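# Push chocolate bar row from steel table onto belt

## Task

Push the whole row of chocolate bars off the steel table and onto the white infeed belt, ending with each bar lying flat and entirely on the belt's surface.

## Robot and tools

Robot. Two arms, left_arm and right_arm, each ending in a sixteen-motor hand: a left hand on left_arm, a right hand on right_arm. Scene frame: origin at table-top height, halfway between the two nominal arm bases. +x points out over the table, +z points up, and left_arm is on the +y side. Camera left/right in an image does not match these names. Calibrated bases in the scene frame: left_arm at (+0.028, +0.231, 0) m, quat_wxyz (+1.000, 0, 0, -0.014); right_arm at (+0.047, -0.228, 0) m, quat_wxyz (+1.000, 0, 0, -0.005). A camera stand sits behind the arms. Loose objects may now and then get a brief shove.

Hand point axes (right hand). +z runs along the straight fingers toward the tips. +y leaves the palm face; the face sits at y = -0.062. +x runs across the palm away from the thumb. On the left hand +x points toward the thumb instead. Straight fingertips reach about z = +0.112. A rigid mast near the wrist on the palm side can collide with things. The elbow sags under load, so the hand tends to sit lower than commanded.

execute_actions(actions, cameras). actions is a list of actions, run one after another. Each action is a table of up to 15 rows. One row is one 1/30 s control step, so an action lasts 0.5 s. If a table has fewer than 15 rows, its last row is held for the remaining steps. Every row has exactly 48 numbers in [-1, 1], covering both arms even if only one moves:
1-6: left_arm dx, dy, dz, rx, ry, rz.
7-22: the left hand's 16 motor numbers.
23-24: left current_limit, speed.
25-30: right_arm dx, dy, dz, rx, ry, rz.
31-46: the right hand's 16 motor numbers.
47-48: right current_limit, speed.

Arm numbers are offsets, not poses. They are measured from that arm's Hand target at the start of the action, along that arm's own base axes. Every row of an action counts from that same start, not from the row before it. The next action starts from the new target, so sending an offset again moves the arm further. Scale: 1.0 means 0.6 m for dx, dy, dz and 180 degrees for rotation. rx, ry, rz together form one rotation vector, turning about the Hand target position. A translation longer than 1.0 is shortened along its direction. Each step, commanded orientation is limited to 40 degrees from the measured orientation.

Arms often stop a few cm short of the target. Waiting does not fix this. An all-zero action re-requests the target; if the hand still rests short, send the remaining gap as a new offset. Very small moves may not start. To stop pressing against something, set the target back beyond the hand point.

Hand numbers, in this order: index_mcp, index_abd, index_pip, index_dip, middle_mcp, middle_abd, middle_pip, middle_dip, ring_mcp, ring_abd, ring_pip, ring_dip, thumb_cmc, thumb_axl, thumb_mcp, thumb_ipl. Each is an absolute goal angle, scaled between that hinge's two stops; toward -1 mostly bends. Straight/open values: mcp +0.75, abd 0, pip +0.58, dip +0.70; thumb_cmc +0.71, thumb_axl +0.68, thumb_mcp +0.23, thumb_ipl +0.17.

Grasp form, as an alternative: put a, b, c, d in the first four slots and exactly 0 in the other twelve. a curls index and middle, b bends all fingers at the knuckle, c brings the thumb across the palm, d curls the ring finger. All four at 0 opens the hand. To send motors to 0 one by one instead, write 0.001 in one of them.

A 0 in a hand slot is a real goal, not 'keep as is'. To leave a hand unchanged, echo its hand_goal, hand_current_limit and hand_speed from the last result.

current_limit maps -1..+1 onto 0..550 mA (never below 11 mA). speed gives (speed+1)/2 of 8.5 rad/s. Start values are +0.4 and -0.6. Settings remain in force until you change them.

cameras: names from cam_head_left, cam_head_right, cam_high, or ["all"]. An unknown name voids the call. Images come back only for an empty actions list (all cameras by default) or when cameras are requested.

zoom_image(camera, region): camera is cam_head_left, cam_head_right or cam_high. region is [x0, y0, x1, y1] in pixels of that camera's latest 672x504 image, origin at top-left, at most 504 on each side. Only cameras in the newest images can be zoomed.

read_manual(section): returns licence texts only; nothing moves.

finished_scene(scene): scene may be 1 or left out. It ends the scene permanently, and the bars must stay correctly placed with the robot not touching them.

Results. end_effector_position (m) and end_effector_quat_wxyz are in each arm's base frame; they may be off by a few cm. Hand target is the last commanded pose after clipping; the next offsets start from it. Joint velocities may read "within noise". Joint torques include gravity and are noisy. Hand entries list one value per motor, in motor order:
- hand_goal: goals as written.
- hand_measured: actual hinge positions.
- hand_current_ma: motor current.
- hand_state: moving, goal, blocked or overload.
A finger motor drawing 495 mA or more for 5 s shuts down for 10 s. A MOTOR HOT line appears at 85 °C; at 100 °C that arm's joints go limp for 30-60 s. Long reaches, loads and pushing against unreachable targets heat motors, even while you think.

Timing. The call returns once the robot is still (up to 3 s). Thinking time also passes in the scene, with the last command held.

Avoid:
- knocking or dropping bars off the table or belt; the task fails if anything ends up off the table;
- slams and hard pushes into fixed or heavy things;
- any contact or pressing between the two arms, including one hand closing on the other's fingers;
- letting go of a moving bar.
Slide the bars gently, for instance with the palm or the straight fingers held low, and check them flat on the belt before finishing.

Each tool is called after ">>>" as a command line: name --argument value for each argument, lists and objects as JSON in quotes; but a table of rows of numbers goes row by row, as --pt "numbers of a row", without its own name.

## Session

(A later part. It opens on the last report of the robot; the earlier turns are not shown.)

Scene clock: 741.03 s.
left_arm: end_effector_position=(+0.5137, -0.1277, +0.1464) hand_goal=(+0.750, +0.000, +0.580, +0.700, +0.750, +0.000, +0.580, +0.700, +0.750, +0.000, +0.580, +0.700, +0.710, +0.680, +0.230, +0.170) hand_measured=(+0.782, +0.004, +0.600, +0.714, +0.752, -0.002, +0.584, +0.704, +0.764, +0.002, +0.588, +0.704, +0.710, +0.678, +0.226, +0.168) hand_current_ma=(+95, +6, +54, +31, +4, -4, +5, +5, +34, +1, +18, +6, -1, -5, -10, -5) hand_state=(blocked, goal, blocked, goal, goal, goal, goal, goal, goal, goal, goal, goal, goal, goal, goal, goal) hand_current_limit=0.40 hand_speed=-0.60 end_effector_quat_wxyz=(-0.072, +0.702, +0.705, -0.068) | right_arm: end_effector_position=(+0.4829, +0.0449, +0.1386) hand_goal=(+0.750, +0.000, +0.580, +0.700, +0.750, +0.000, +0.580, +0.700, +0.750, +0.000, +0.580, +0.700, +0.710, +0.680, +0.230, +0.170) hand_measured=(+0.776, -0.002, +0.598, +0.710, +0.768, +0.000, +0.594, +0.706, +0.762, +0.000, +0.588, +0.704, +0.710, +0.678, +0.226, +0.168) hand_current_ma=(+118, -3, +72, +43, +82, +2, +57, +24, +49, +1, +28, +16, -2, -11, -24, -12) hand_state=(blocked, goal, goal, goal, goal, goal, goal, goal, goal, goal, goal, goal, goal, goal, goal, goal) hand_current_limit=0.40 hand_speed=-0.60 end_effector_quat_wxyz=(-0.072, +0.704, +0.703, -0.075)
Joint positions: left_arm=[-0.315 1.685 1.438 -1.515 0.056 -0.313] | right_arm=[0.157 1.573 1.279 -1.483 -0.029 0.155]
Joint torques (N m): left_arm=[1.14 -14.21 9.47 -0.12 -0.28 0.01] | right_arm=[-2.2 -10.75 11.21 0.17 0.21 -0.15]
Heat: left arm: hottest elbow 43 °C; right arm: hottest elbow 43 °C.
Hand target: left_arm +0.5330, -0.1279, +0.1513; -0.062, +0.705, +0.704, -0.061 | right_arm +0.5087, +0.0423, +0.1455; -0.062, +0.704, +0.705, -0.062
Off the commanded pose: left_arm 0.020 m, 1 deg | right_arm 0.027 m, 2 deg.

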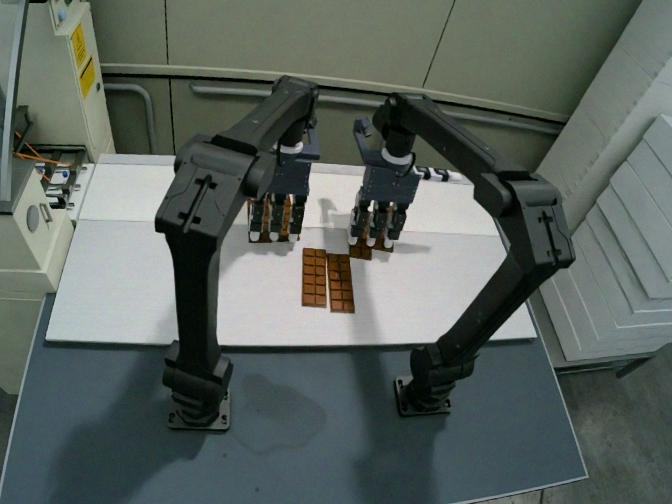

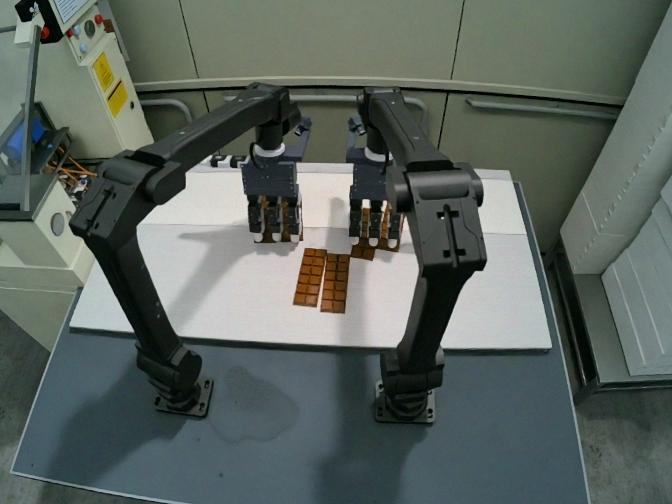

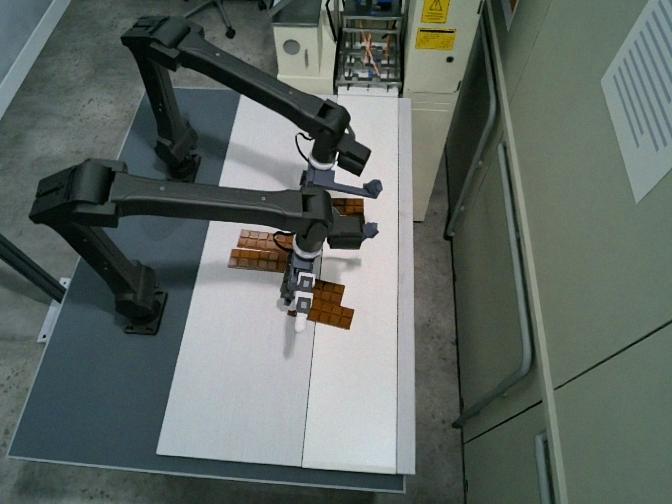

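>>> execute_actions --actions '[[[0,0,0.0417,0,0,0,0,0,0,0,0,0,0,0,0,0,0,0,0,0,0,0,0.4,-0.6,0,0,0.0417,0,0,0,0,0,0,0,0,0,0,0,0,0,0,0,0,0,0,0,0.4,-0.6]],[[-0.0833,0,0,0,0,0,0,0,0,0,0,0,0,0,0,0,0,0,0,0,0,0,0.4,-0.6,-0.13,-0.0167,0,0,0,0,0,0,0,0,0,0,0,0,0,0,0,0,0,0,0,0,0.4,-0.6]]]' --cameras '["cam_head_left","cam_head_right","cam_high"]'

>>> zoom_image --camera "cam_head_left" --region '[230, 180, 430, 300]'

>>> zoom_image --camera "cam_head_right" --region '[230, 180, 430, 300]'

Scene clock: 788.37 s.
left_arm: end_effector_position=(+0.4826, -0.1236, +0.1742) hand_goal=(+0.750, +0.000, +0.580, +0.700, +0.750, +0.000, +0.580, +0.700, +0.750, +0.000, +0.580, +0.700, +0.710, +0.680, +0.230, +0.170) hand_measured=(+0.748, +0.004, +0.582, +0.704, +0.748, -0.002, +0.582, +0.702, +0.748, +0.000, +0.582, +0.702, +0.708, +0.678, +0.226, +0.168) hand_current_ma=(-4, +4, +2, +5, -5, -4, +2, +4, -4, +1, +2, +4, -2, -5, -10, -5) hand_state=(goal, goal, goal, goal, goal, goal, goal, goal, goal, goal, goal, goal, goal, goal, goal, goal) hand_current_limit=0.40 hand_speed=-0.60 end_effector_quat_wxyz=(-0.068, +0.705, +0.703, -0.064) | right_arm: end_effector_position=(+0.4329, +0.0373, +0.1692) hand_goal=(+0.750, +0.000, +0.580, +0.700, +0.750, +0.000, +0.580, +0.700, +0.750, +0.000, +0.580, +0.700, +0.710, +0.680, +0.230, +0.170) hand_measured=(+0.748, -0.002, +0.582, +0.702, +0.746, +0.000, +0.582, +0.702, +0.746, +0.000, +0.582, +0.702, +0.708, +0.678, +0.226, +0.168) hand_current_ma=(-11, -3, +4, +10, -13, +2, +5, +10, -14, +1, +4, +10, -7, -11, -24, -12) hand_state=(goal, goal, goal, goal, goal, goal, goal, goal, goal, goal, goal, goal, goal, goal, goal, goal) hand_current_limit=0.40 hand_speed=-0.60 end_effector_quat_wxyz=(-0.064, +0.703, +0.706, -0.063)
Joint positions: left_arm=[-0.328 1.583 1.385 -1.551 0.054 -0.322] | right_arm=[0.157 1.404 1.174 -1.517 -0.029 0.15]
Joint torques (N m): left_arm=[-0.5 -15.56 6.2 0.05 0.06 -0.24] | right_arm=[-1.9 -11.93 6.69 -0.1 0.14 -0.07]
Heat: left arm: hottest elbow 44 °C; right arm: hottest elbow 45 °C.
Hand target: left_arm +0.4830, -0.1279, +0.1763; -0.062, +0.705, +0.704, -0.061 | right_arm +0.4307, +0.0323, +0.1707; -0.062, +0.704, +0.705, -0.062
Off the commanded pose: left_arm 0.005 m, 1 deg | right_arm 0.006 m, 0 deg.

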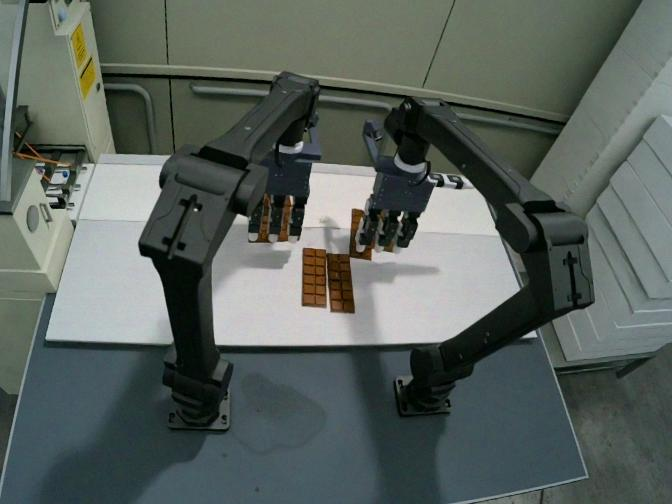

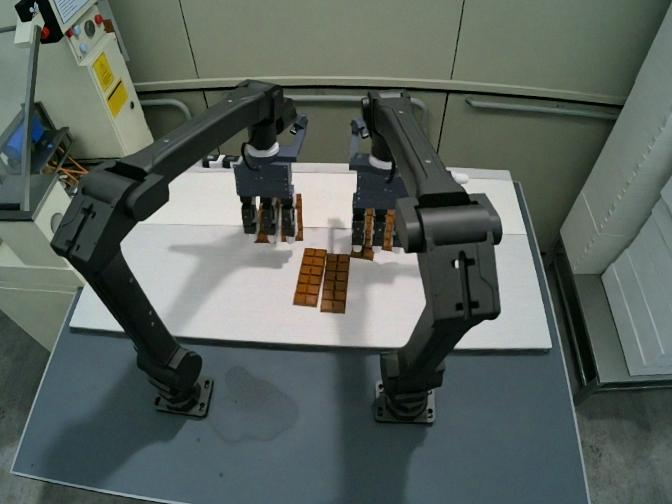

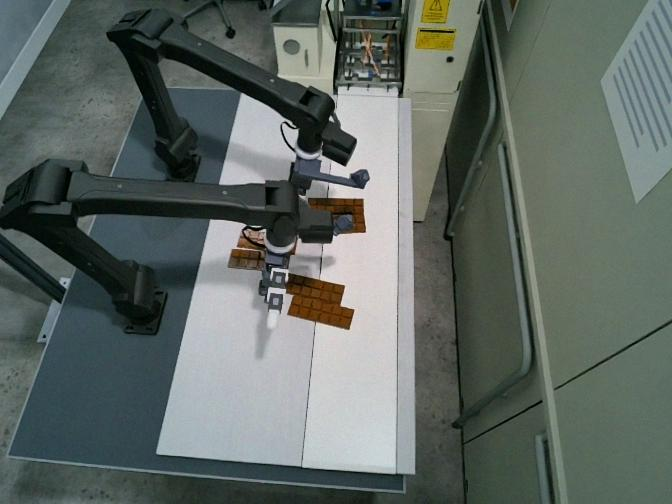

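Scaled by 2.520.

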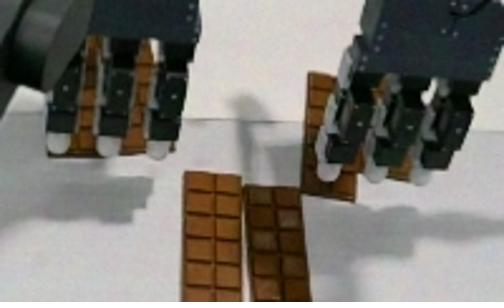

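Scaled by 2.520.

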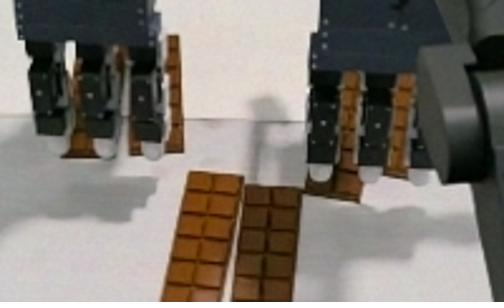

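>>> execute_actions --actions '[[[-0.02,0,0,0,0,0,0,0,0,0,0,0,0,0,0,0,0,0,0,0,0,0,0.4,-0.6,-0.05,-0.0167,0,0,0,0,0,0,0,0,0,0,0,0,0,0,0,0,0,0,0,0,0.4,-0.6]],[[0,0,-0.0588,0,0,0,0,0,0,0,0,0,0,0,0,0,0,0,0,0,0,0,0.4,-0.6,0,0,-0.0592,0,0,0,0,0,0,0,0,0,0,0,0,0,0,0,0,0,0,0,0.4,-0.6]]]' --cameras '["cam_head_left","cam_head_right","cam_high"]'

>>> zoom_image --camera "cam_head_left" --region '[230, 180, 430, 300]'

>>> zoom_image --camera "cam_head_right" --region '[230, 180, 430, 300]'

Scene clock: 807.03 s.
left_arm: end_effector_position=(+0.4691, -0.1229, +0.1427) hand_goal=(+0.750, +0.000, +0.580, +0.700, +0.750, +0.000, +0.580, +0.700, +0.750, +0.000, +0.580, +0.700, +0.710, +0.680, +0.230, +0.170) hand_measured=(+0.748, +0.004, +0.582, +0.704, +0.748, -0.002, +0.582, +0.702, +0.748, +0.002, +0.582, +0.702, +0.708, +0.678, +0.226, +0.168) hand_current_ma=(-4, +4, +2, +5, -5, -4, +2, +4, -1, +1, +2, +4, -2, -5, -10, -5) hand_state=(goal, goal, goal, goal, goal, goal, goal, goal, goal, goal, goal, goal, goal, goal, goal, goal) hand_current_limit=0.40 hand_speed=-0.60 end_effector_quat_wxyz=(-0.065, +0.705, +0.704, -0.063) | right_arm: end_effector_position=(+0.3988, +0.0274, +0.1396) hand_goal=(+0.750, +0.000, +0.580, +0.700, +0.750, +0.000, +0.580, +0.700, +0.750, +0.000, +0.580, +0.700, +0.710, +0.680, +0.230, +0.170) hand_measured=(+0.748, -0.002, +0.582, +0.702, +0.746, +0.000, +0.582, +0.702, +0.746, +0.000, +0.582, +0.702, +0.708, +0.678, +0.226, +0.168) hand_current_ma=(-11, -3, +4, +10, -13, +2, +5, +10, -14, +1, +4, +10, -7, -11, -24, -12) hand_state=(goal, goal, goal, goal, goal, goal, goal, goal, goal, goal, goal, goal, goal, goal, goal, goal) hand_current_limit=0.40 hand_speed=-0.60 end_effector_quat_wxyz=(-0.062, +0.703, +0.706, -0.060)
Joint positions: left_arm=[-0.337 1.566 1.28 -1.457 0.056 -0.331] | right_arm=[0.144 1.329 1.02 -1.432 -0.027 0.137]
Joint torques (N m): left_arm=[-0.56 -14.27 6.3 0.16 0.07 -0.25] | right_arm=[-2.14 -8.7 6.8 0.23 0.18 -0.1]
Heat: left arm: hottest elbow 45 °C; right arm: hottest elbow 44 °C.
Hand target: left_arm +0.4710, -0.1279, +0.1410; -0.062, +0.705, +0.704, -0.061 | right_arm +0.4005, +0.0223, +0.1350; -0.062, +0.704, +0.705, -0.062
Off the commanded pose: left_arm 0.005 m, 0 deg | right_arm 0.007 m, 0 deg.

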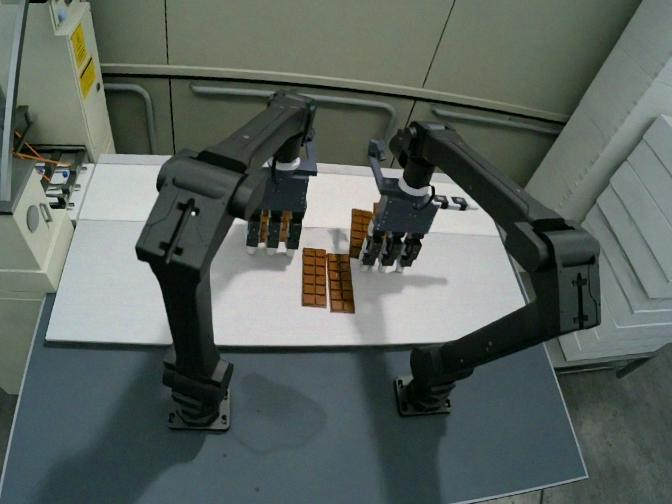

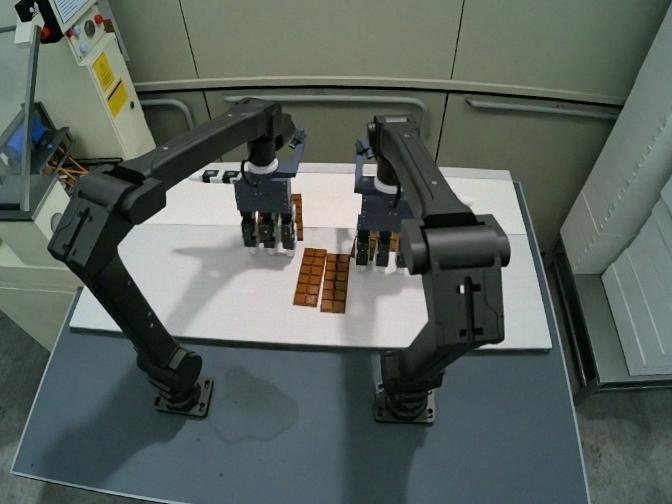

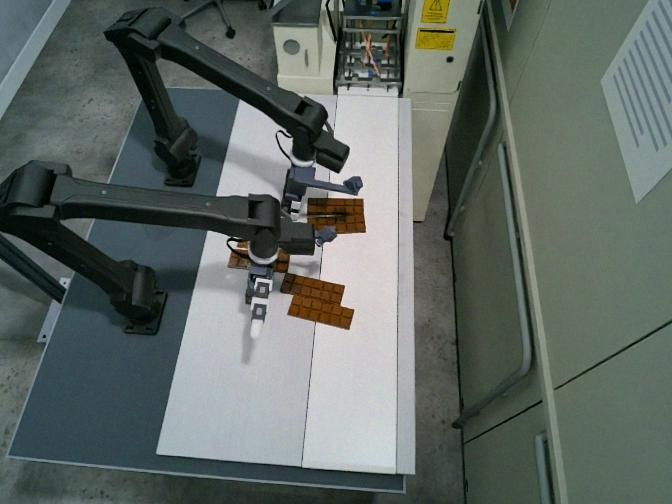

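Scaled by 2.520.

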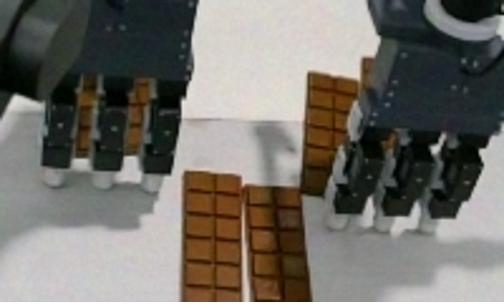

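Scaled by 2.520.

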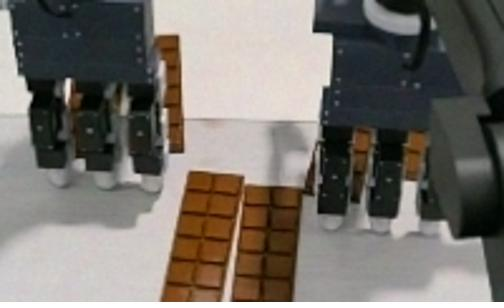

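>>> execute_actions --actions '[[[0,-0.01,-0.008,0,0,0,0,0,0,0,0,0,0,0,0,0,0,0,0,0,0,0,0.4,-0.6,0,0,-0.0167,0,0,0,0,0,0,0,0,0,0,0,0,0,0,0,0,0,0,0,0.4,-0.6]],[[0.04,0,0,0,0,0,0,0,0,0,0,0,0,0,0,0,0,0,0,0,0,0,0.4,-0.6,0.05,0,0,0,0,0,0,0,0,0,0,0,0,0,0,0,0,0,0,0,0,0,0.4,-0.6]]]'

Scene clock: 818.10 s.
left_arm: end_effector_position=(+0.4793, -0.1296, +0.1399) hand_goal=(+0.750, +0.000, +0.580, +0.700, +0.750, +0.000, +0.580, +0.700, +0.750, +0.000, +0.580, +0.700, +0.710, +0.680, +0.230, +0.170) hand_measured=(+0.750, +0.004, +0.582, +0.704, +0.770, +0.008, +0.594, +0.706, +0.782, +0.040, +0.602, +0.710, +0.708, +0.678, +0.226, +0.168) hand_current_ma=(+0, +4, +2, +5, +55, +15, +33, +13, +98, +98, +57, +22, -2, -5, -10, -5) hand_state=(goal, goal, goal, goal, goal, goal, goal, goal, blocked, blocked, blocked, goal, goal, goal, goal, goal) hand_current_limit=0.40 hand_speed=-0.60 end_effector_quat_wxyz=(-0.067, +0.704, +0.704, -0.062) | right_arm: end_effector_position=(+0.4128, +0.0259, +0.1298) hand_goal=(+0.750, +0.000, +0.580, +0.700, +0.750, +0.000, +0.580, +0.700, +0.750, +0.000, +0.580, +0.700, +0.710, +0.680, +0.230, +0.170) hand_measured=(+0.784, -0.008, +0.602, +0.714, +0.776, +0.000, +0.600, +0.710, +0.764, +0.000, +0.588, +0.704, +0.708, +0.678, +0.226, +0.168) hand_current_ma=(+156, -27, +97, +55, +120, +2, +82, +37, +64, +1, +34, +17, -7, -11, -24, -12) hand_state=(blocked, goal, blocked, goal, blocked, goal, goal, goal, goal, goal, goal, goal, goal, goal, goal, goal) hand_current_limit=0.40 hand_speed=-0.60 end_effector_quat_wxyz=(-0.063, +0.704, +0.705, -0.063)
Joint positions: left_arm=[-0.344 1.599 1.311 -1.456 0.054 -0.339] | right_arm=[0.135 1.378 1.04 -1.41 -0.024 0.131]
Joint torques (N m): left_arm=[0.5 -11.81 8.61 0.16 0.07 -0.11] | right_arm=[-2.32 -6.59 9.32 0.46 0.13 -0.14]
Heat: left arm: hottest elbow 44 °C; right arm: hottest elbow 43 °C.
Hand target: left_arm +0.4950, -0.1339, +0.1361; -0.062, +0.705, +0.704, -0.061 | right_arm +0.4306, +0.0223, +0.1250; -0.062, +0.704, +0.705, -0.062
Off the commanded pose: left_arm 0.017 m, 1 deg | right_arm 0.019 m, 0 deg.

>>> execute_actions --actions '[[[0.05,0,-0.0017,0,0,0,0,0,0,0,0,0,0,0,0,0,0,0,0,0,0,0,0.4,-0.6,0.06,0,-0.0017,0,0,0,0,0,0,0,0,0,0,0,0,0,0,0,0,0,0,0,0.4,-0.6]],[[0.04,0,-0.0017,0,0,0,0,0,0,0,0,0,0,0,0,0,0,0,0,0,0,0,0.4,-0.6,0.05,0,-0.0017,0,0,0,0,0,0,0,0,0,0,0,0,0,0,0,0,0,0,0,0.4,-0.6]]]' --cameras '["cam_head_left","cam_head_right","cam_high"]'

>>> zoom_image --camera "cam_head_left" --region '[230, 160, 430, 280]'

>>> zoom_image --camera "cam_high" --region '[230, 160, 420, 340]'

Scene clock: 827.23 s.
left_arm: end_effector_position=(+0.5162, -0.1323, +0.1324) hand_goal=(+0.750, +0.000, +0.580, +0.700, +0.750, +0.000, +0.580, +0.700, +0.750, +0.000, +0.580, +0.700, +0.710, +0.680, +0.230, +0.170) hand_measured=(+0.792, +0.006, +0.608, +0.718, +0.806, +0.008, +0.620, +0.720, +0.818, +0.028, +0.626, +0.724, +0.708, +0.678, +0.226, +0.168) hand_current_ma=(+137, +10, +77, +47, +196, +14, +118, +51, +248, +64, +143, +64, -2, -5, -10, -5) hand_state=(blocked, goal, blocked, goal, blocked, goal, blocked, goal, blocked, blocked, blocked, blocked, goal, goal, goal, goal) hand_current_limit=0.40 hand_speed=-0.60 end_effector_quat_wxyz=(-0.086, +0.705, +0.700, -0.076) | right_arm: end_effector_position=(+0.4493, +0.0266, +0.1170) hand_goal=(+0.750, +0.000, +0.580, +0.700, +0.750, +0.000, +0.580, +0.700, +0.750, +0.000, +0.580, +0.700, +0.710, +0.680, +0.230, +0.170) hand_measured=(+0.838, -0.006, +0.632, +0.734, +0.830, +0.000, +0.638, +0.728, +0.832, +0.000, +0.626, +0.728, +0.708, +0.678, +0.226, +0.168) hand_current_ma=(+385, -18, +237, +151, +385, +2, +262, +125, +385, +1, +202, +117, -7, -11, -24, -12) hand_state=(blocked, goal, blocked, blocked, blocked, goal, blocked, blocked, blocked, goal, blocked, blocked, goal, goal, goal, goal) hand_current_limit=0.40 hand_speed=-0.60 end_effector_quat_wxyz=(-0.091, +0.699, +0.703, -0.094)
Joint positions: left_arm=[-0.32 1.723 1.454 -1.524 0.058 -0.306] | right_arm=[0.121 1.535 1.178 -1.474 -0.027 0.113]
Joint torques (N m): left_arm=[1.44 -13.8 9.88 1.26 -0.37 -0.08] | right_arm=[-2.61 -8.59 11.89 1.96 0.42 -0.12]
Heat: left arm: hottest elbow 45 °C; right arm: hottest elbow 44 °C.
Hand target: left_arm +0.5491, -0.1338, +0.1342; -0.062, +0.705, +0.704, -0.061 | right_arm +0.4965, +0.0222, +0.1229; -0.062, +0.704, +0.705, -0.062
Off the commanded pose: left_arm 0.033 m, 3 deg | right_arm 0.048 m, 5 deg.

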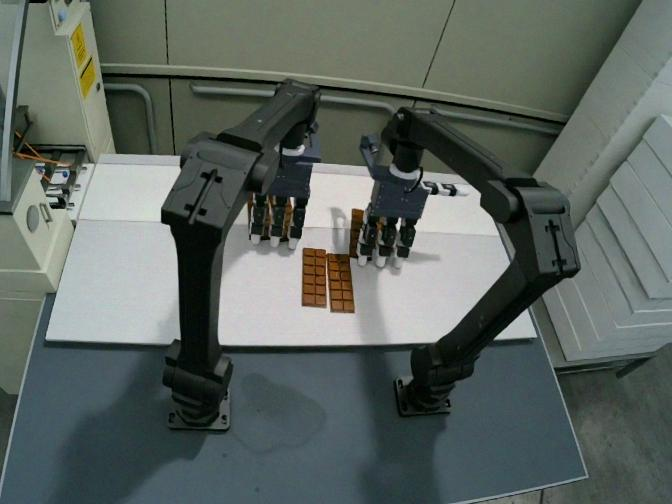

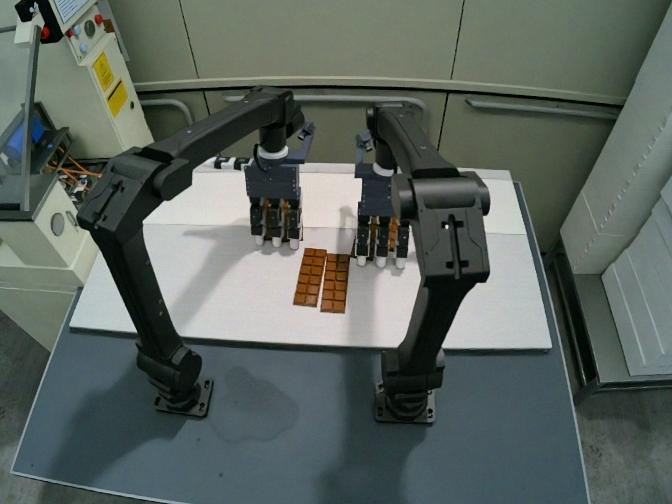

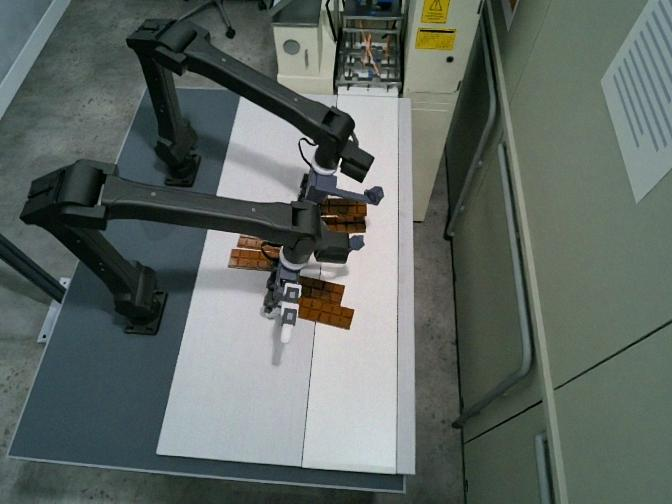

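Scaled by 2.520.

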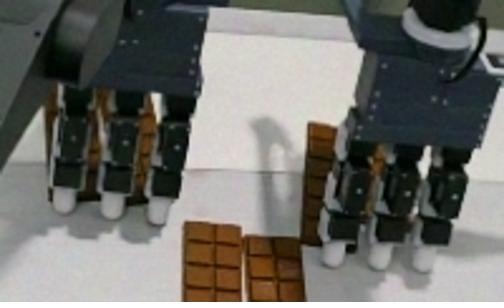

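Scaled by 2.653.

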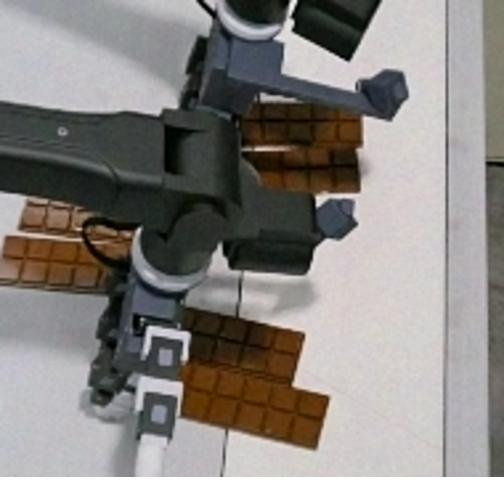

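>>> execute_actions --actions '[[[0,0,0.028,0,0,0,0,0,0,0,0,0,0,0,0,0,0,0,0,0,0,0,0.4,-0.6,-0.02,0,0.036,0,0,0,0,0,0,0,0,0,0,0,0,0,0,0,0,0,0,0,0.4,-0.6]]]'

Scene clock: 834.23 s.
left_arm: end_effector_position=(+0.5282, -0.1338, +0.1389) hand_goal=(+0.750, +0.000, +0.580, +0.700, +0.750, +0.000, +0.580, +0.700, +0.750, +0.000, +0.580, +0.700, +0.710, +0.680, +0.230, +0.170) hand_measured=(+0.754, +0.004, +0.586, +0.708, +0.764, +0.004, +0.594, +0.710, +0.780, +0.006, +0.604, +0.716, +0.708, +0.678, +0.226, +0.168) hand_current_ma=(+7, +6, +13, +14, +35, +7, +34, +22, +90, +8, +64, +36, -2, -5, -10, -5) hand_state=(goal, goal, goal, goal, goal, goal, goal, goal, blocked, goal, blocked, goal, goal, goal, goal, goal) hand_current_limit=0.40 hand_speed=-0.60 end_effector_quat_wxyz=(-0.078, +0.705, +0.702, -0.071) | right_arm: end_effector_position=(+0.4540, +0.0266, +0.1224) hand_goal=(+0.750, +0.000, +0.580, +0.700, +0.750, +0.000, +0.580, +0.700, +0.750, +0.000, +0.580, +0.700, +0.710, +0.680, +0.230, +0.170) hand_measured=(+0.802, -0.004, +0.618, +0.728, +0.796, +0.000, +0.618, +0.722, +0.794, +0.000, +0.610, +0.720, +0.708, +0.678, +0.226, +0.168) hand_current_ma=(+245, -13, +167, +120, +215, +1, +169, +94, +206, +0, +125, +86, -7, -11, -24, -12) hand_state=(blocked, goal, blocked, blocked, blocked, goal, blocked, blocked, blocked, goal, blocked, blocked, goal, goal, goal, goal) hand_current_limit=0.40 hand_speed=-0.60 end_effector_quat_wxyz=(-0.087, +0.700, +0.703, -0.090)
Joint positions: left_arm=[-0.316 1.737 1.488 -1.527 0.055 -0.306] | right_arm=[0.121 1.535 1.193 -1.478 -0.024 0.113]
Joint torques (N m): left_arm=[1.08 -15.91 9.92 -0.32 -0.25 -0.08] | right_arm=[-2.32 -12.4 11.43 0.38 0.3 -0.1]
Heat: left arm: hottest elbow 45 °C; right arm: hottest elbow 45 °C.
Hand target: left_arm +0.5490, -0.1338, +0.1510; -0.062, +0.705, +0.704, -0.061 | right_arm +0.4846, +0.0222, +0.1446; -0.062, +0.704, +0.705, -0.062
Off the commanded pose: left_arm 0.024 m, 2 deg | right_arm 0.038 m, 4 deg.

>>> execute_actions --actions '[[[0,0,0.003,0,0,0,0,0,0,0,0,0,0,0,0,0,0,0,0,0,0,0,0.4,-0.6,0,0,0.017,0,0,0,0,0,0,0,0,0,0,0,0,0,0,0,0,0,0,0,0.4,-0.6]],[[0.05,0,0,0,0,0,0,0,0,0,0,0,0,0,0,0,0,0,0,0,0,0,0.4,-0.6,0.06,0,0,0,0,0,0,0,0,0,0,0,0,0,0,0,0,0,0,0,0,0,0.4,-0.6]]]' --cameras '["cam_head_left","cam_head_right","cam_high"]'

>>> zoom_image --camera "cam_head_left" --region '[230, 160, 430, 280]'

>>> zoom_image --camera "cam_high" --region '[230, 160, 420, 340]'

Scene clock: 842.47 s.
left_arm: end_effector_position=(+0.5608, -0.1345, +0.1412) hand_goal=(+0.750, +0.000, +0.580, +0.700, +0.750, +0.000, +0.580, +0.700, +0.750, +0.000, +0.580, +0.700, +0.710, +0.680, +0.230, +0.170) hand_measured=(+0.756, +0.002, +0.586, +0.706, +0.750, +0.002, +0.582, +0.704, +0.766, +0.000, +0.592, +0.708, +0.708, +0.678, +0.226, +0.168) hand_current_ma=(+10, +3, +12, +13, +0, +2, +5, +5, +42, -1, +29, +18, -2, -5, -10, -5) hand_state=(goal, goal, goal, goal, goal, goal, goal, goal, goal, goal, goal, goal, goal, goal, goal, goal) hand_current_limit=0.40 hand_speed=-0.60 end_effector_quat_wxyz=(-0.075, +0.704, +0.703, -0.069) | right_arm: end_effector_position=(+0.5005, +0.0267, +0.1417) hand_goal=(+0.750, +0.000, +0.580, +0.700, +0.750, +0.000, +0.580, +0.700, +0.750, +0.000, +0.580, +0.700, +0.710, +0.680, +0.230, +0.170) hand_measured=(+0.750, -0.002, +0.582, +0.702, +0.748, +0.000, +0.582, +0.702, +0.748, +0.000, +0.582, +0.702, +0.708, +0.678, +0.226, +0.168) hand_current_ma=(+0, -7, +6, +11, -6, +0, +7, +11, -7, +0, +6, +11, -7, -11, -24, -12) hand_state=(goal, goal, goal, goal, goal, goal, goal, goal, goal, goal, goal, goal, goal, goal, goal, goal) hand_current_limit=0.40 hand_speed=-0.60 end_effector_quat_wxyz=(-0.071, +0.702, +0.705, -0.072)
Joint positions: left_arm=[-0.299 1.812 1.597 -1.554 0.051 -0.291] | right_arm=[0.11 1.604 1.325 -1.492 -0.02 0.105]
Joint torques (N m): left_arm=[1.08 -17.2 9.94 -0.69 -0.2 -0.06] | right_arm=[-2.14 -12.51 11.43 -0.54 0.16 -0.11]
Heat: left arm: hottest elbow 45 °C; right arm: hottest elbow 46 °C.
Hand target: left_arm +0.5789, -0.1339, +0.1526; -0.062, +0.705, +0.704, -0.061 | right_arm +0.5206, +0.0223, +0.1547; -0.062, +0.704, +0.705, -0.062
Off the commanded pose: left_arm 0.022 m, 2 deg | right_arm 0.024 m, 2 deg.

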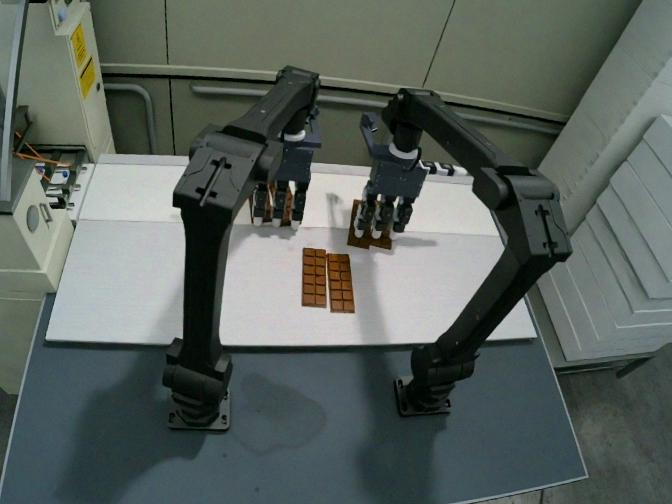

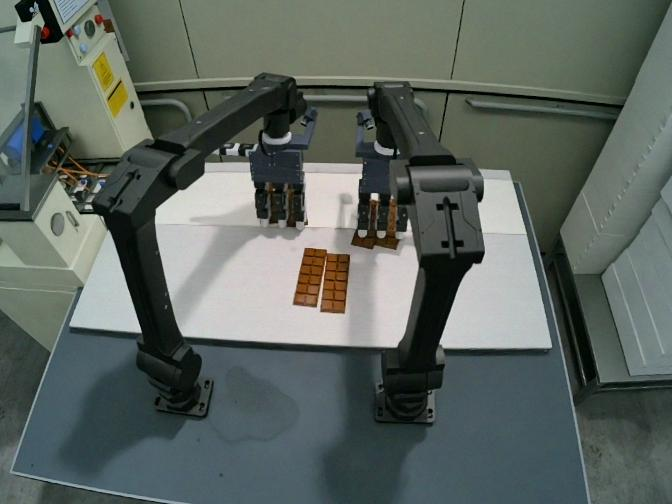

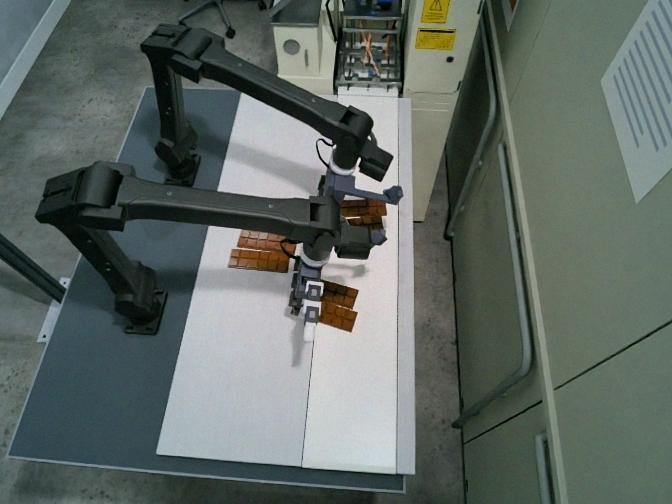

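Scaled by 2.520.

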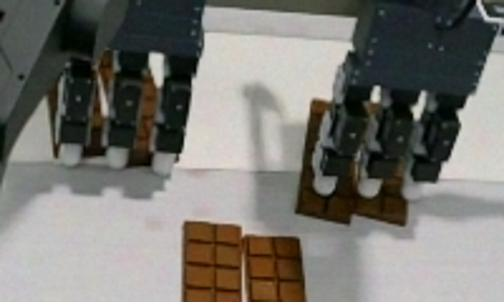

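Scaled by 2.653.

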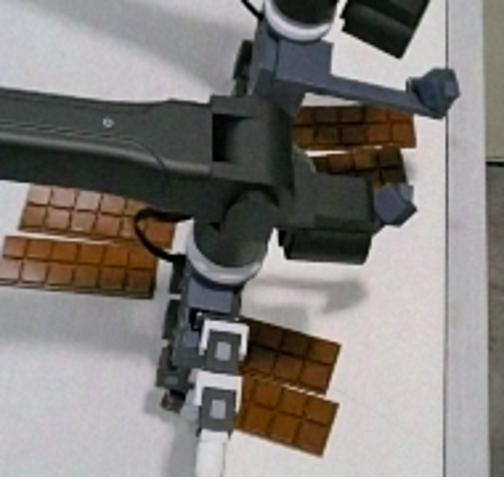

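>>> execute_actions --actions '[[[0.03,0,-0.003,0,0,0,0,0,0,0,0,0,0,0,0,0,0,0,0,0,0,0,0.4,-0.6,0,0,0.03,0,0,0,0,0,0,0,0,0,0,0,0,0,0,0,0,0,0,0,0.4,-0.6]],[[0,0,0,0,0,0,0,0,0,0,0,0,0,0,0,0,0,0,0,0,0,0,0.4,-0.6,-0.126,0.0133,0,0,0,0,0,0,0,0,0,0,0,0,0,0,0,0,0,0,0,0,0.4,-0.6]],[[0,0,0,0,0,0,0,0,0,0,0,0,0,0,0,0,0,0,0,0,0,0,0.4,-0.6,0,0,-0.0617,0,0,0,0,0,0,0,0,0,0,0,0,0,0,0,0,0,0,0,0.4,-0.6]]]' --cameras '["cam_head_left","cam_head_right","cam_high"]'

>>> zoom_image --camera "cam_head_left" --region '[230, 160, 430, 280]'

>>> zoom_image --camera "cam_high" --region '[230, 160, 420, 340]'

Scene clock: 859.63 s.
left_arm: end_effector_position=(+0.5806, -0.1352, +0.1424) hand_goal=(+0.750, +0.000, +0.580, +0.700, +0.750, +0.000, +0.580, +0.700, +0.750, +0.000, +0.580, +0.700, +0.710, +0.680, +0.230, +0.170) hand_measured=(+0.760, +0.002, +0.586, +0.706, +0.748, +0.002, +0.582, +0.702, +0.762, +0.000, +0.590, +0.706, +0.708, +0.678, +0.226, +0.168) hand_current_ma=(+23, +2, +13, +13, -2, +2, +3, +5, +27, -1, +23, +13, -2, -5, -10, -5) hand_state=(goal, goal, goal, goal, goal, goal, goal, goal, goal, goal, goal, goal, goal, goal, goal, goal) hand_current_limit=0.40 hand_speed=-0.60 end_effector_quat_wxyz=(-0.072, +0.704, +0.703, -0.068) | right_arm: end_effector_position=(+0.4442, +0.0242, +0.1424) hand_goal=(+0.750, +0.000, +0.580, +0.700, +0.750, +0.000, +0.580, +0.700, +0.750, +0.000, +0.580, +0.700, +0.710, +0.680, +0.230, +0.170) hand_measured=(+0.748, -0.002, +0.582, +0.702, +0.746, +0.000, +0.582, +0.702, +0.746, +0.000, +0.582, +0.702, +0.708, +0.678, +0.226, +0.168) hand_current_ma=(-11, -7, +4, +10, -13, +0, +5, +10, -13, +0, +4, +10, -8, -11, -24, -12) hand_state=(goal, goal, goal, goal, goal, goal, goal, goal, goal, goal, goal, goal, goal, goal, goal, goal) hand_current_limit=0.40 hand_speed=-0.60 end_effector_quat_wxyz=(-0.060, +0.705, +0.704, -0.060)
Joint positions: left_arm=[-0.29 1.857 1.665 -1.57 0.05 -0.285] | right_arm=[0.121 1.441 1.138 -1.435 -0.021 0.122]
Joint torques (N m): left_arm=[1.08 -17.67 9.74 -0.64 -0.21 -0.03] | right_arm=[0.21 -10.4 6.93 0.27 -0.11 0.11]
Motor temperatures (°C): left_arm=[30 33 47 27 28 26] | right_arm=[31 35 47 30 30 27]
Heat: left arm: hottest elbow 47 °C; right arm: hottest elbow 47 °C.
Hand target: left_arm +0.5970, -0.1339, +0.1510; -0.062, +0.705, +0.704, -0.061 | right_arm +0.4450, +0.0303, +0.1358; -0.062, +0.704, +0.705, -0.062
Off the commanded pose: left_arm 0.019 m, 1 deg | right_arm 0.009 m, 0 deg.

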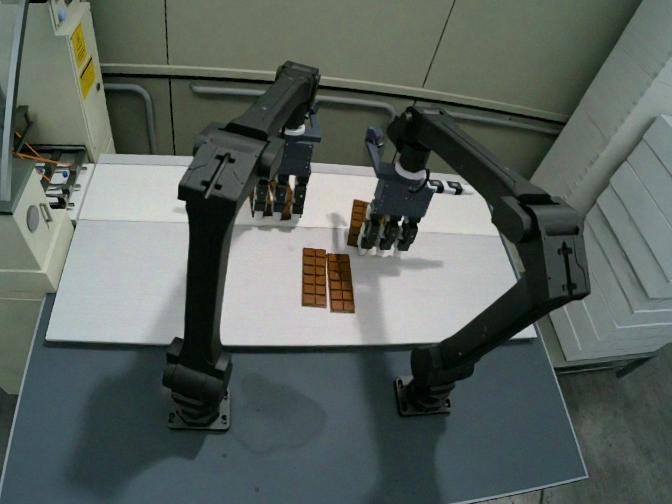

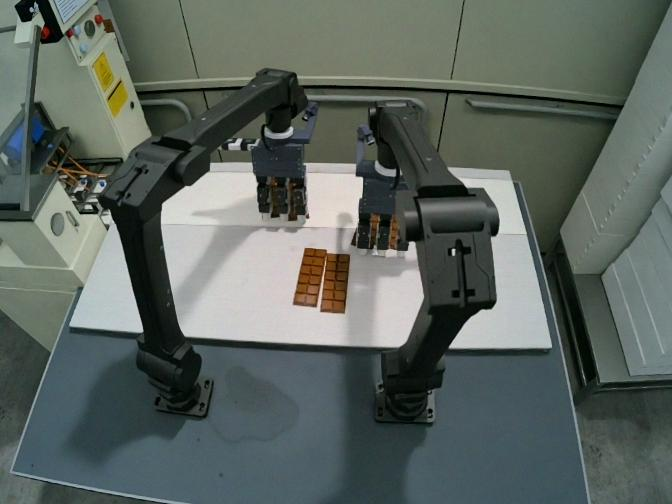

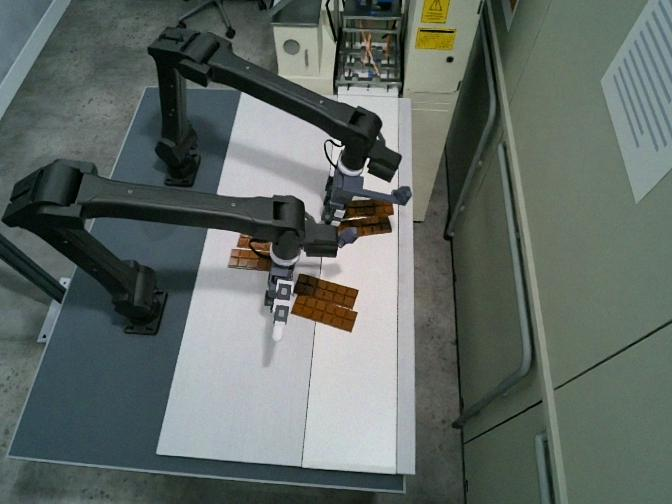

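Scaled by 2.520.

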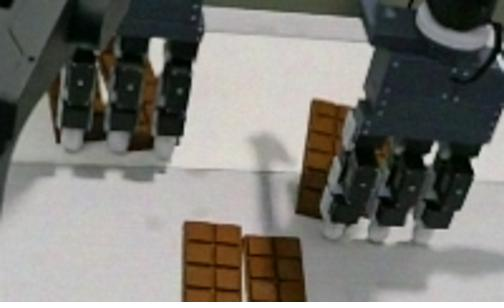

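Scaled by 2.653.

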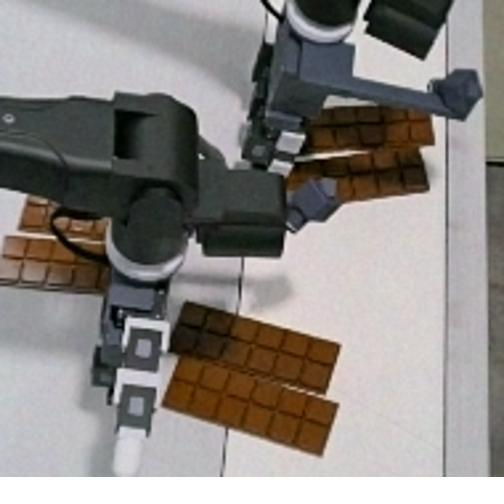

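>>> execute_actions --actions '[[[0,0,0.083,0,0,0,0,0,0,0,0,0,0,0,0,0,0,0,0,0,0,0,0.4,-0.6,0.01,0.03,0,0,0,0,0,0,0,0,0,0,0,0,0,0,0,0,0,0,0,0,0.4,-0.6]],[[-0.179,-0.034,0,0,0,0,0,0,0,0,0,0,0,0,0,0,0,0,0,0,0,0,0.4,-0.6,0,0,-0.015,0,0,0,0,0,0,0,0,0,0,0,0,0,0,0,0,0,0,0,0.4,-0.6]],[[-0.179,-0.034,0,0,0,0,0,0,0,0,0,0,0,0,0,0,0,0,0,0,0,0,0.4,-0.6,0.04,0,0.01,0,0,0,0,0,0,0,0,0,0,0,0,0,0,0,0,0,0,0,0.4,-0.6]]]' --cameras '["cam_head_left","cam_head_right","cam_high"]'

>>> zoom_image --camera "cam_head_left" --region '[230, 160, 430, 280]'

>>> zoom_image --camera "cam_high" --region '[230, 160, 420, 340]'

Scene clock: 899.90 s.
left_arm: end_effector_position=(+0.3809, -0.1730, +0.2007) hand_goal=(+0.750, +0.000, +0.580, +0.700, +0.750, +0.000, +0.580, +0.700, +0.750, +0.000, +0.580, +0.700, +0.710, +0.680, +0.230, +0.170) hand_measured=(+0.746, +0.002, +0.580, +0.702, +0.746, +0.002, +0.580, +0.702, +0.746, +0.000, +0.580, +0.702, +0.706, +0.678, +0.226, +0.168) hand_current_ma=(-8, +2, +1, +5, -10, +2, +1, +4, -8, -1, +1, +4, -5, -5, -10, -5) hand_state=(goal, goal, goal, goal, goal, goal, goal, goal, goal, goal, goal, goal, goal, goal, goal, goal) hand_current_limit=0.40 hand_speed=-0.60 end_effector_quat_wxyz=(-0.066, +0.706, +0.702, -0.064) | right_arm: end_effector_position=(+0.4543, +0.0456, +0.1302) hand_goal=(+0.750, +0.000, +0.580, +0.700, +0.750, +0.000, +0.580, +0.700, +0.750, +0.000, +0.580, +0.700, +0.710, +0.680, +0.230, +0.170) hand_measured=(+0.774, -0.002, +0.596, +0.710, +0.766, +0.000, +0.592, +0.706, +0.758, +0.000, +0.584, +0.702, +0.708, +0.678, +0.226, +0.168) hand_current_ma=(+107, -3, +65, +38, +71, +3, +49, +20, +33, +1, +18, +10, -8, -11, -24, -12) hand_state=(blocked, goal, goal, goal, goal, goal, goal, goal, goal, goal, goal, goal, goal, goal, goal, goal) hand_current_limit=0.40 hand_speed=-0.60 end_effector_quat_wxyz=(-0.067, +0.703, +0.704, -0.070)
Joint positions: left_arm=[-0.536 1.38 1.235 -1.586 0.091 -0.522] | right_arm=[0.17 1.5 1.17 -1.432 -0.029 0.166]
Joint torques (N m): left_arm=[-0.26 -11.99 6.41 0.08 -0.09 -0.24] | right_arm=[-1.2 -9.11 10.47 0.14 0 -0.01]
Heat: left arm: hottest elbow 48 °C; right arm: hottest elbow 43 °C.
Hand target: left_arm +0.3821, -0.1747, +0.2007; -0.062, +0.705, +0.704, -0.061 | right_arm +0.4750, +0.0483, +0.1328; -0.062, +0.704, +0.705, -0.062
Off the commanded pose: left_arm 0.002 m, 1 deg | right_arm 0.021 m, 1 deg.

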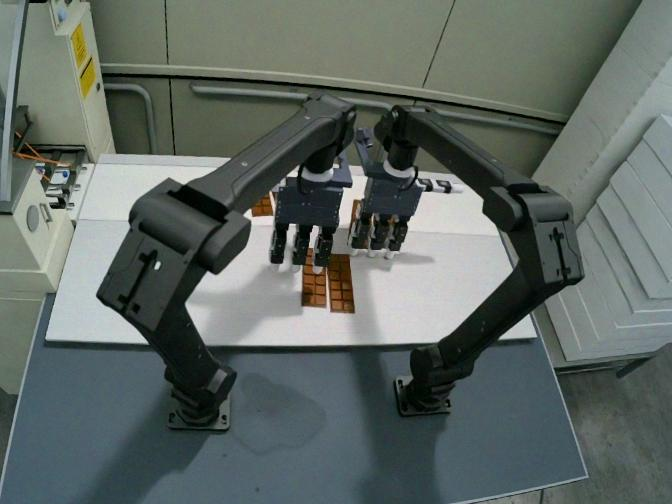

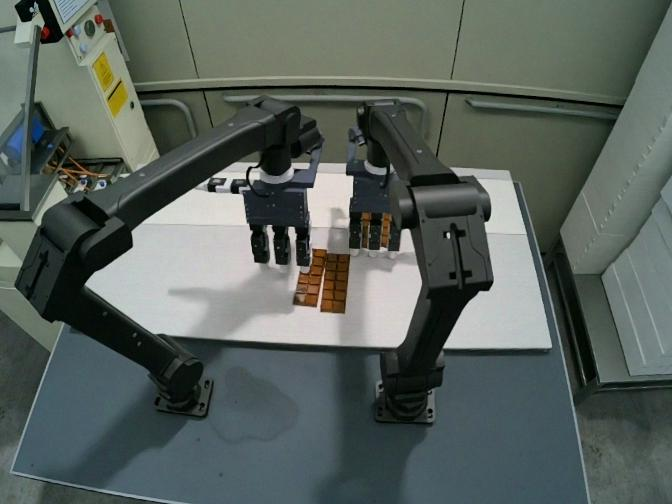

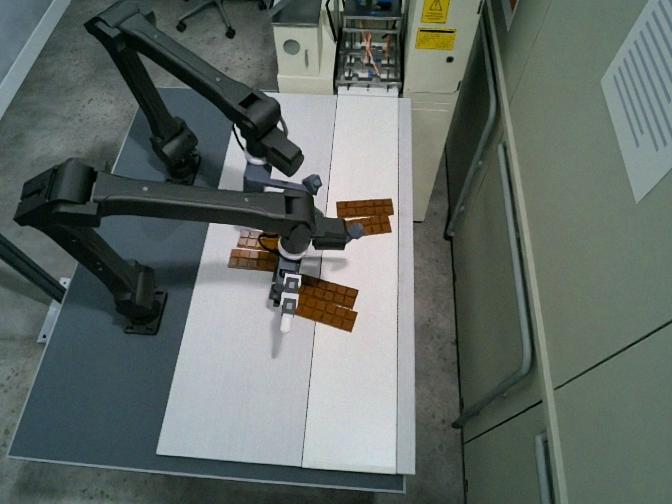

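Scaled by 2.520.

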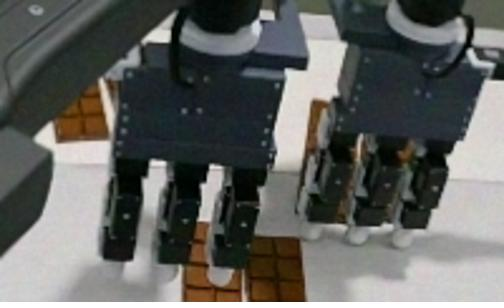

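Scaled by 2.653.

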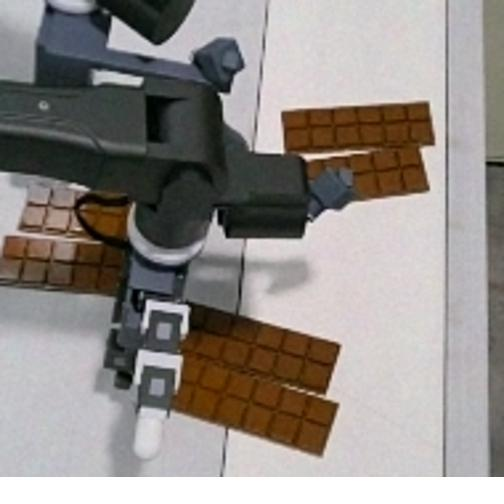

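>>> execute_actions --actions '[[[-0.179,-0.03,0,0,0,0,0,0,0,0,0,0,0,0,0,0,0,0,0,0,0,0,0.4,-0.6,0.055,0,0.012,0,0,0,0,0,0,0,0,0,0,0,0,0,0,0,0,0,0,0,0.4,-0.6]],[[0,-0.06,0,0,0,0,0,0,0,0,0,0,0,0,0,0,0,0,0,0,0,0,0.4,-0.6,0.045,0,0,0,0,0,0,0,0,0,0,0,0,0,0,0,0,0,0,0,0,0,0.4,-0.6]]]' --cameras '["cam_head_left","cam_head_right","cam_high"]'

>>> zoom_image --camera "cam_head_left" --region '[230, 160, 430, 280]'

>>> zoom_image --camera "cam_high" --region '[230, 160, 420, 340]'

Scene clock: 914.10 s.
left_arm: end_effector_position=(+0.2628, -0.2142, +0.1821) hand_goal=(+0.750, +0.000, +0.580, +0.700, +0.750, +0.000, +0.580, +0.700, +0.750, +0.000, +0.580, +0.700, +0.710, +0.680, +0.230, +0.170) hand_measured=(+0.746, +0.002, +0.580, +0.702, +0.746, +0.002, +0.580, +0.702, +0.746, +0.000, +0.580, +0.702, +0.706, +0.678, +0.226, +0.168) hand_current_ma=(-7, +2, +1, +5, -9, +2, +1, +4, -7, -1, +0, +4, -5, -5, -10, -5) hand_state=(goal, goal, goal, goal, goal, goal, goal, goal, goal, goal, goal, goal, goal, goal, goal, goal) hand_current_limit=0.40 hand_speed=-0.60 end_effector_quat_wxyz=(-0.090, +0.704, +0.702, -0.061) | right_arm: end_effector_position=(+0.5056, +0.0511, +0.1280) hand_goal=(+0.750, +0.000, +0.580, +0.700, +0.750, +0.000, +0.580, +0.700, +0.750, +0.000, +0.580, +0.700, +0.710, +0.680, +0.230, +0.170) hand_measured=(+0.782, +0.002, +0.602, +0.714, +0.778, +0.002, +0.602, +0.710, +0.774, +0.002, +0.596, +0.708, +0.708, +0.678, +0.226, +0.168) hand_current_ma=(+145, +6, +89, +55, +126, +8, +89, +40, +108, +8, +64, +35, -8, -11, -24, -12) hand_state=(blocked, goal, blocked, goal, blocked, goal, blocked, goal, blocked, goal, goal, goal, goal, goal, goal, goal) hand_current_limit=0.40 hand_speed=-0.60 end_effector_quat_wxyz=(-0.076, +0.702, +0.703, -0.081)
Joint positions: left_arm=[-0.844 1.242 1.059 -1.563 0.132 -0.83] | right_arm=[0.162 1.649 1.344 -1.487 -0.029 0.158]
Joint torques (N m): left_arm=[-0.21 -9.58 9.91 -0.01 -0.01 -0.28] | right_arm=[-2.37 -12.51 11.74 0.17 0.17 -0.14]
Heat: left arm: hottest elbow 47 °C; right arm: hottest elbow 44 °C.
Hand target: left_arm +0.2748, -0.2287, +0.2007; -0.062, +0.705, +0.704, -0.061 | right_arm +0.5350, +0.0481, +0.1399; -0.062, +0.704, +0.705, -0.062
Off the commanded pose: left_arm 0.026 m, 3 deg | right_arm 0.032 m, 3 deg.

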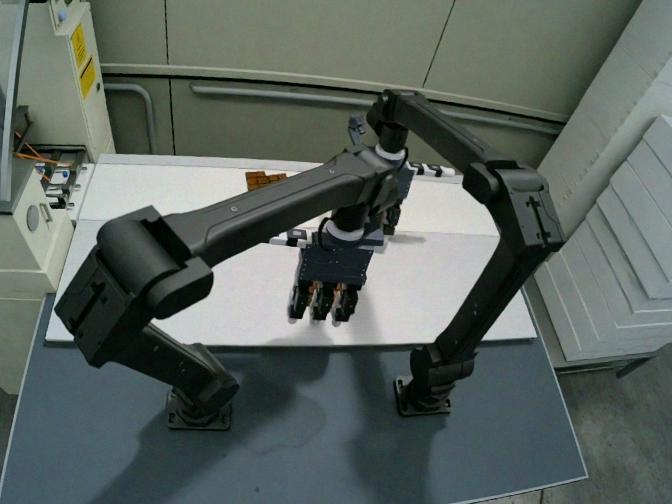

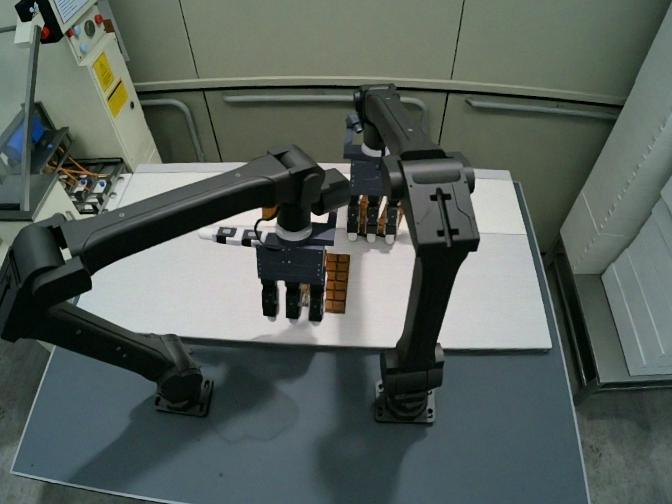

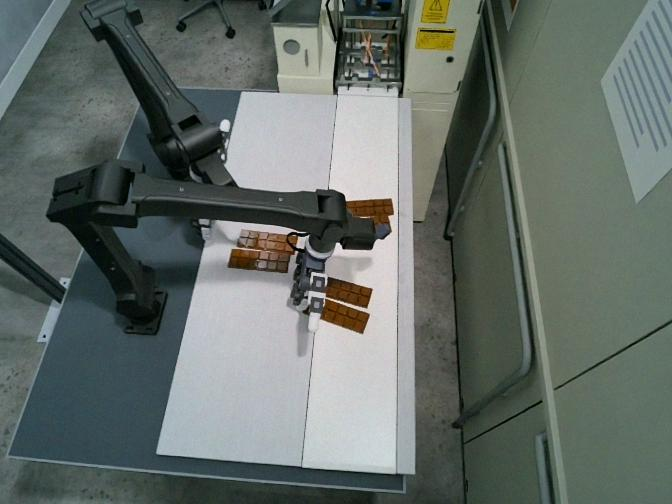

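Scaled by 2.520.

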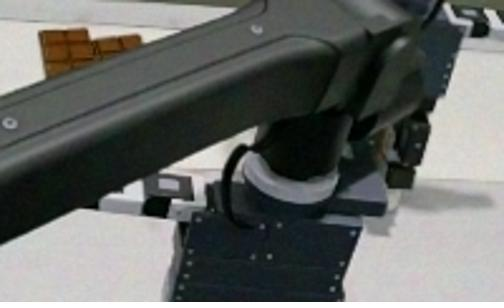

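Scaled by 2.653.

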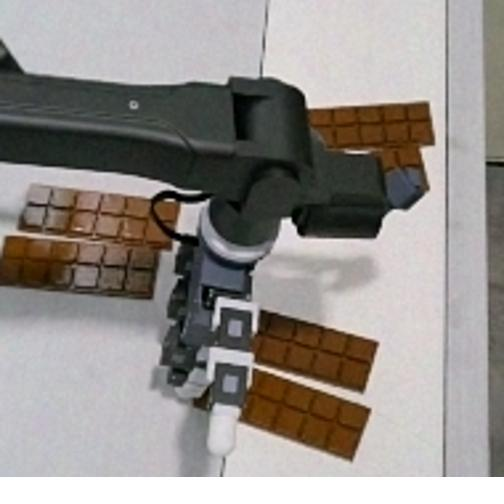

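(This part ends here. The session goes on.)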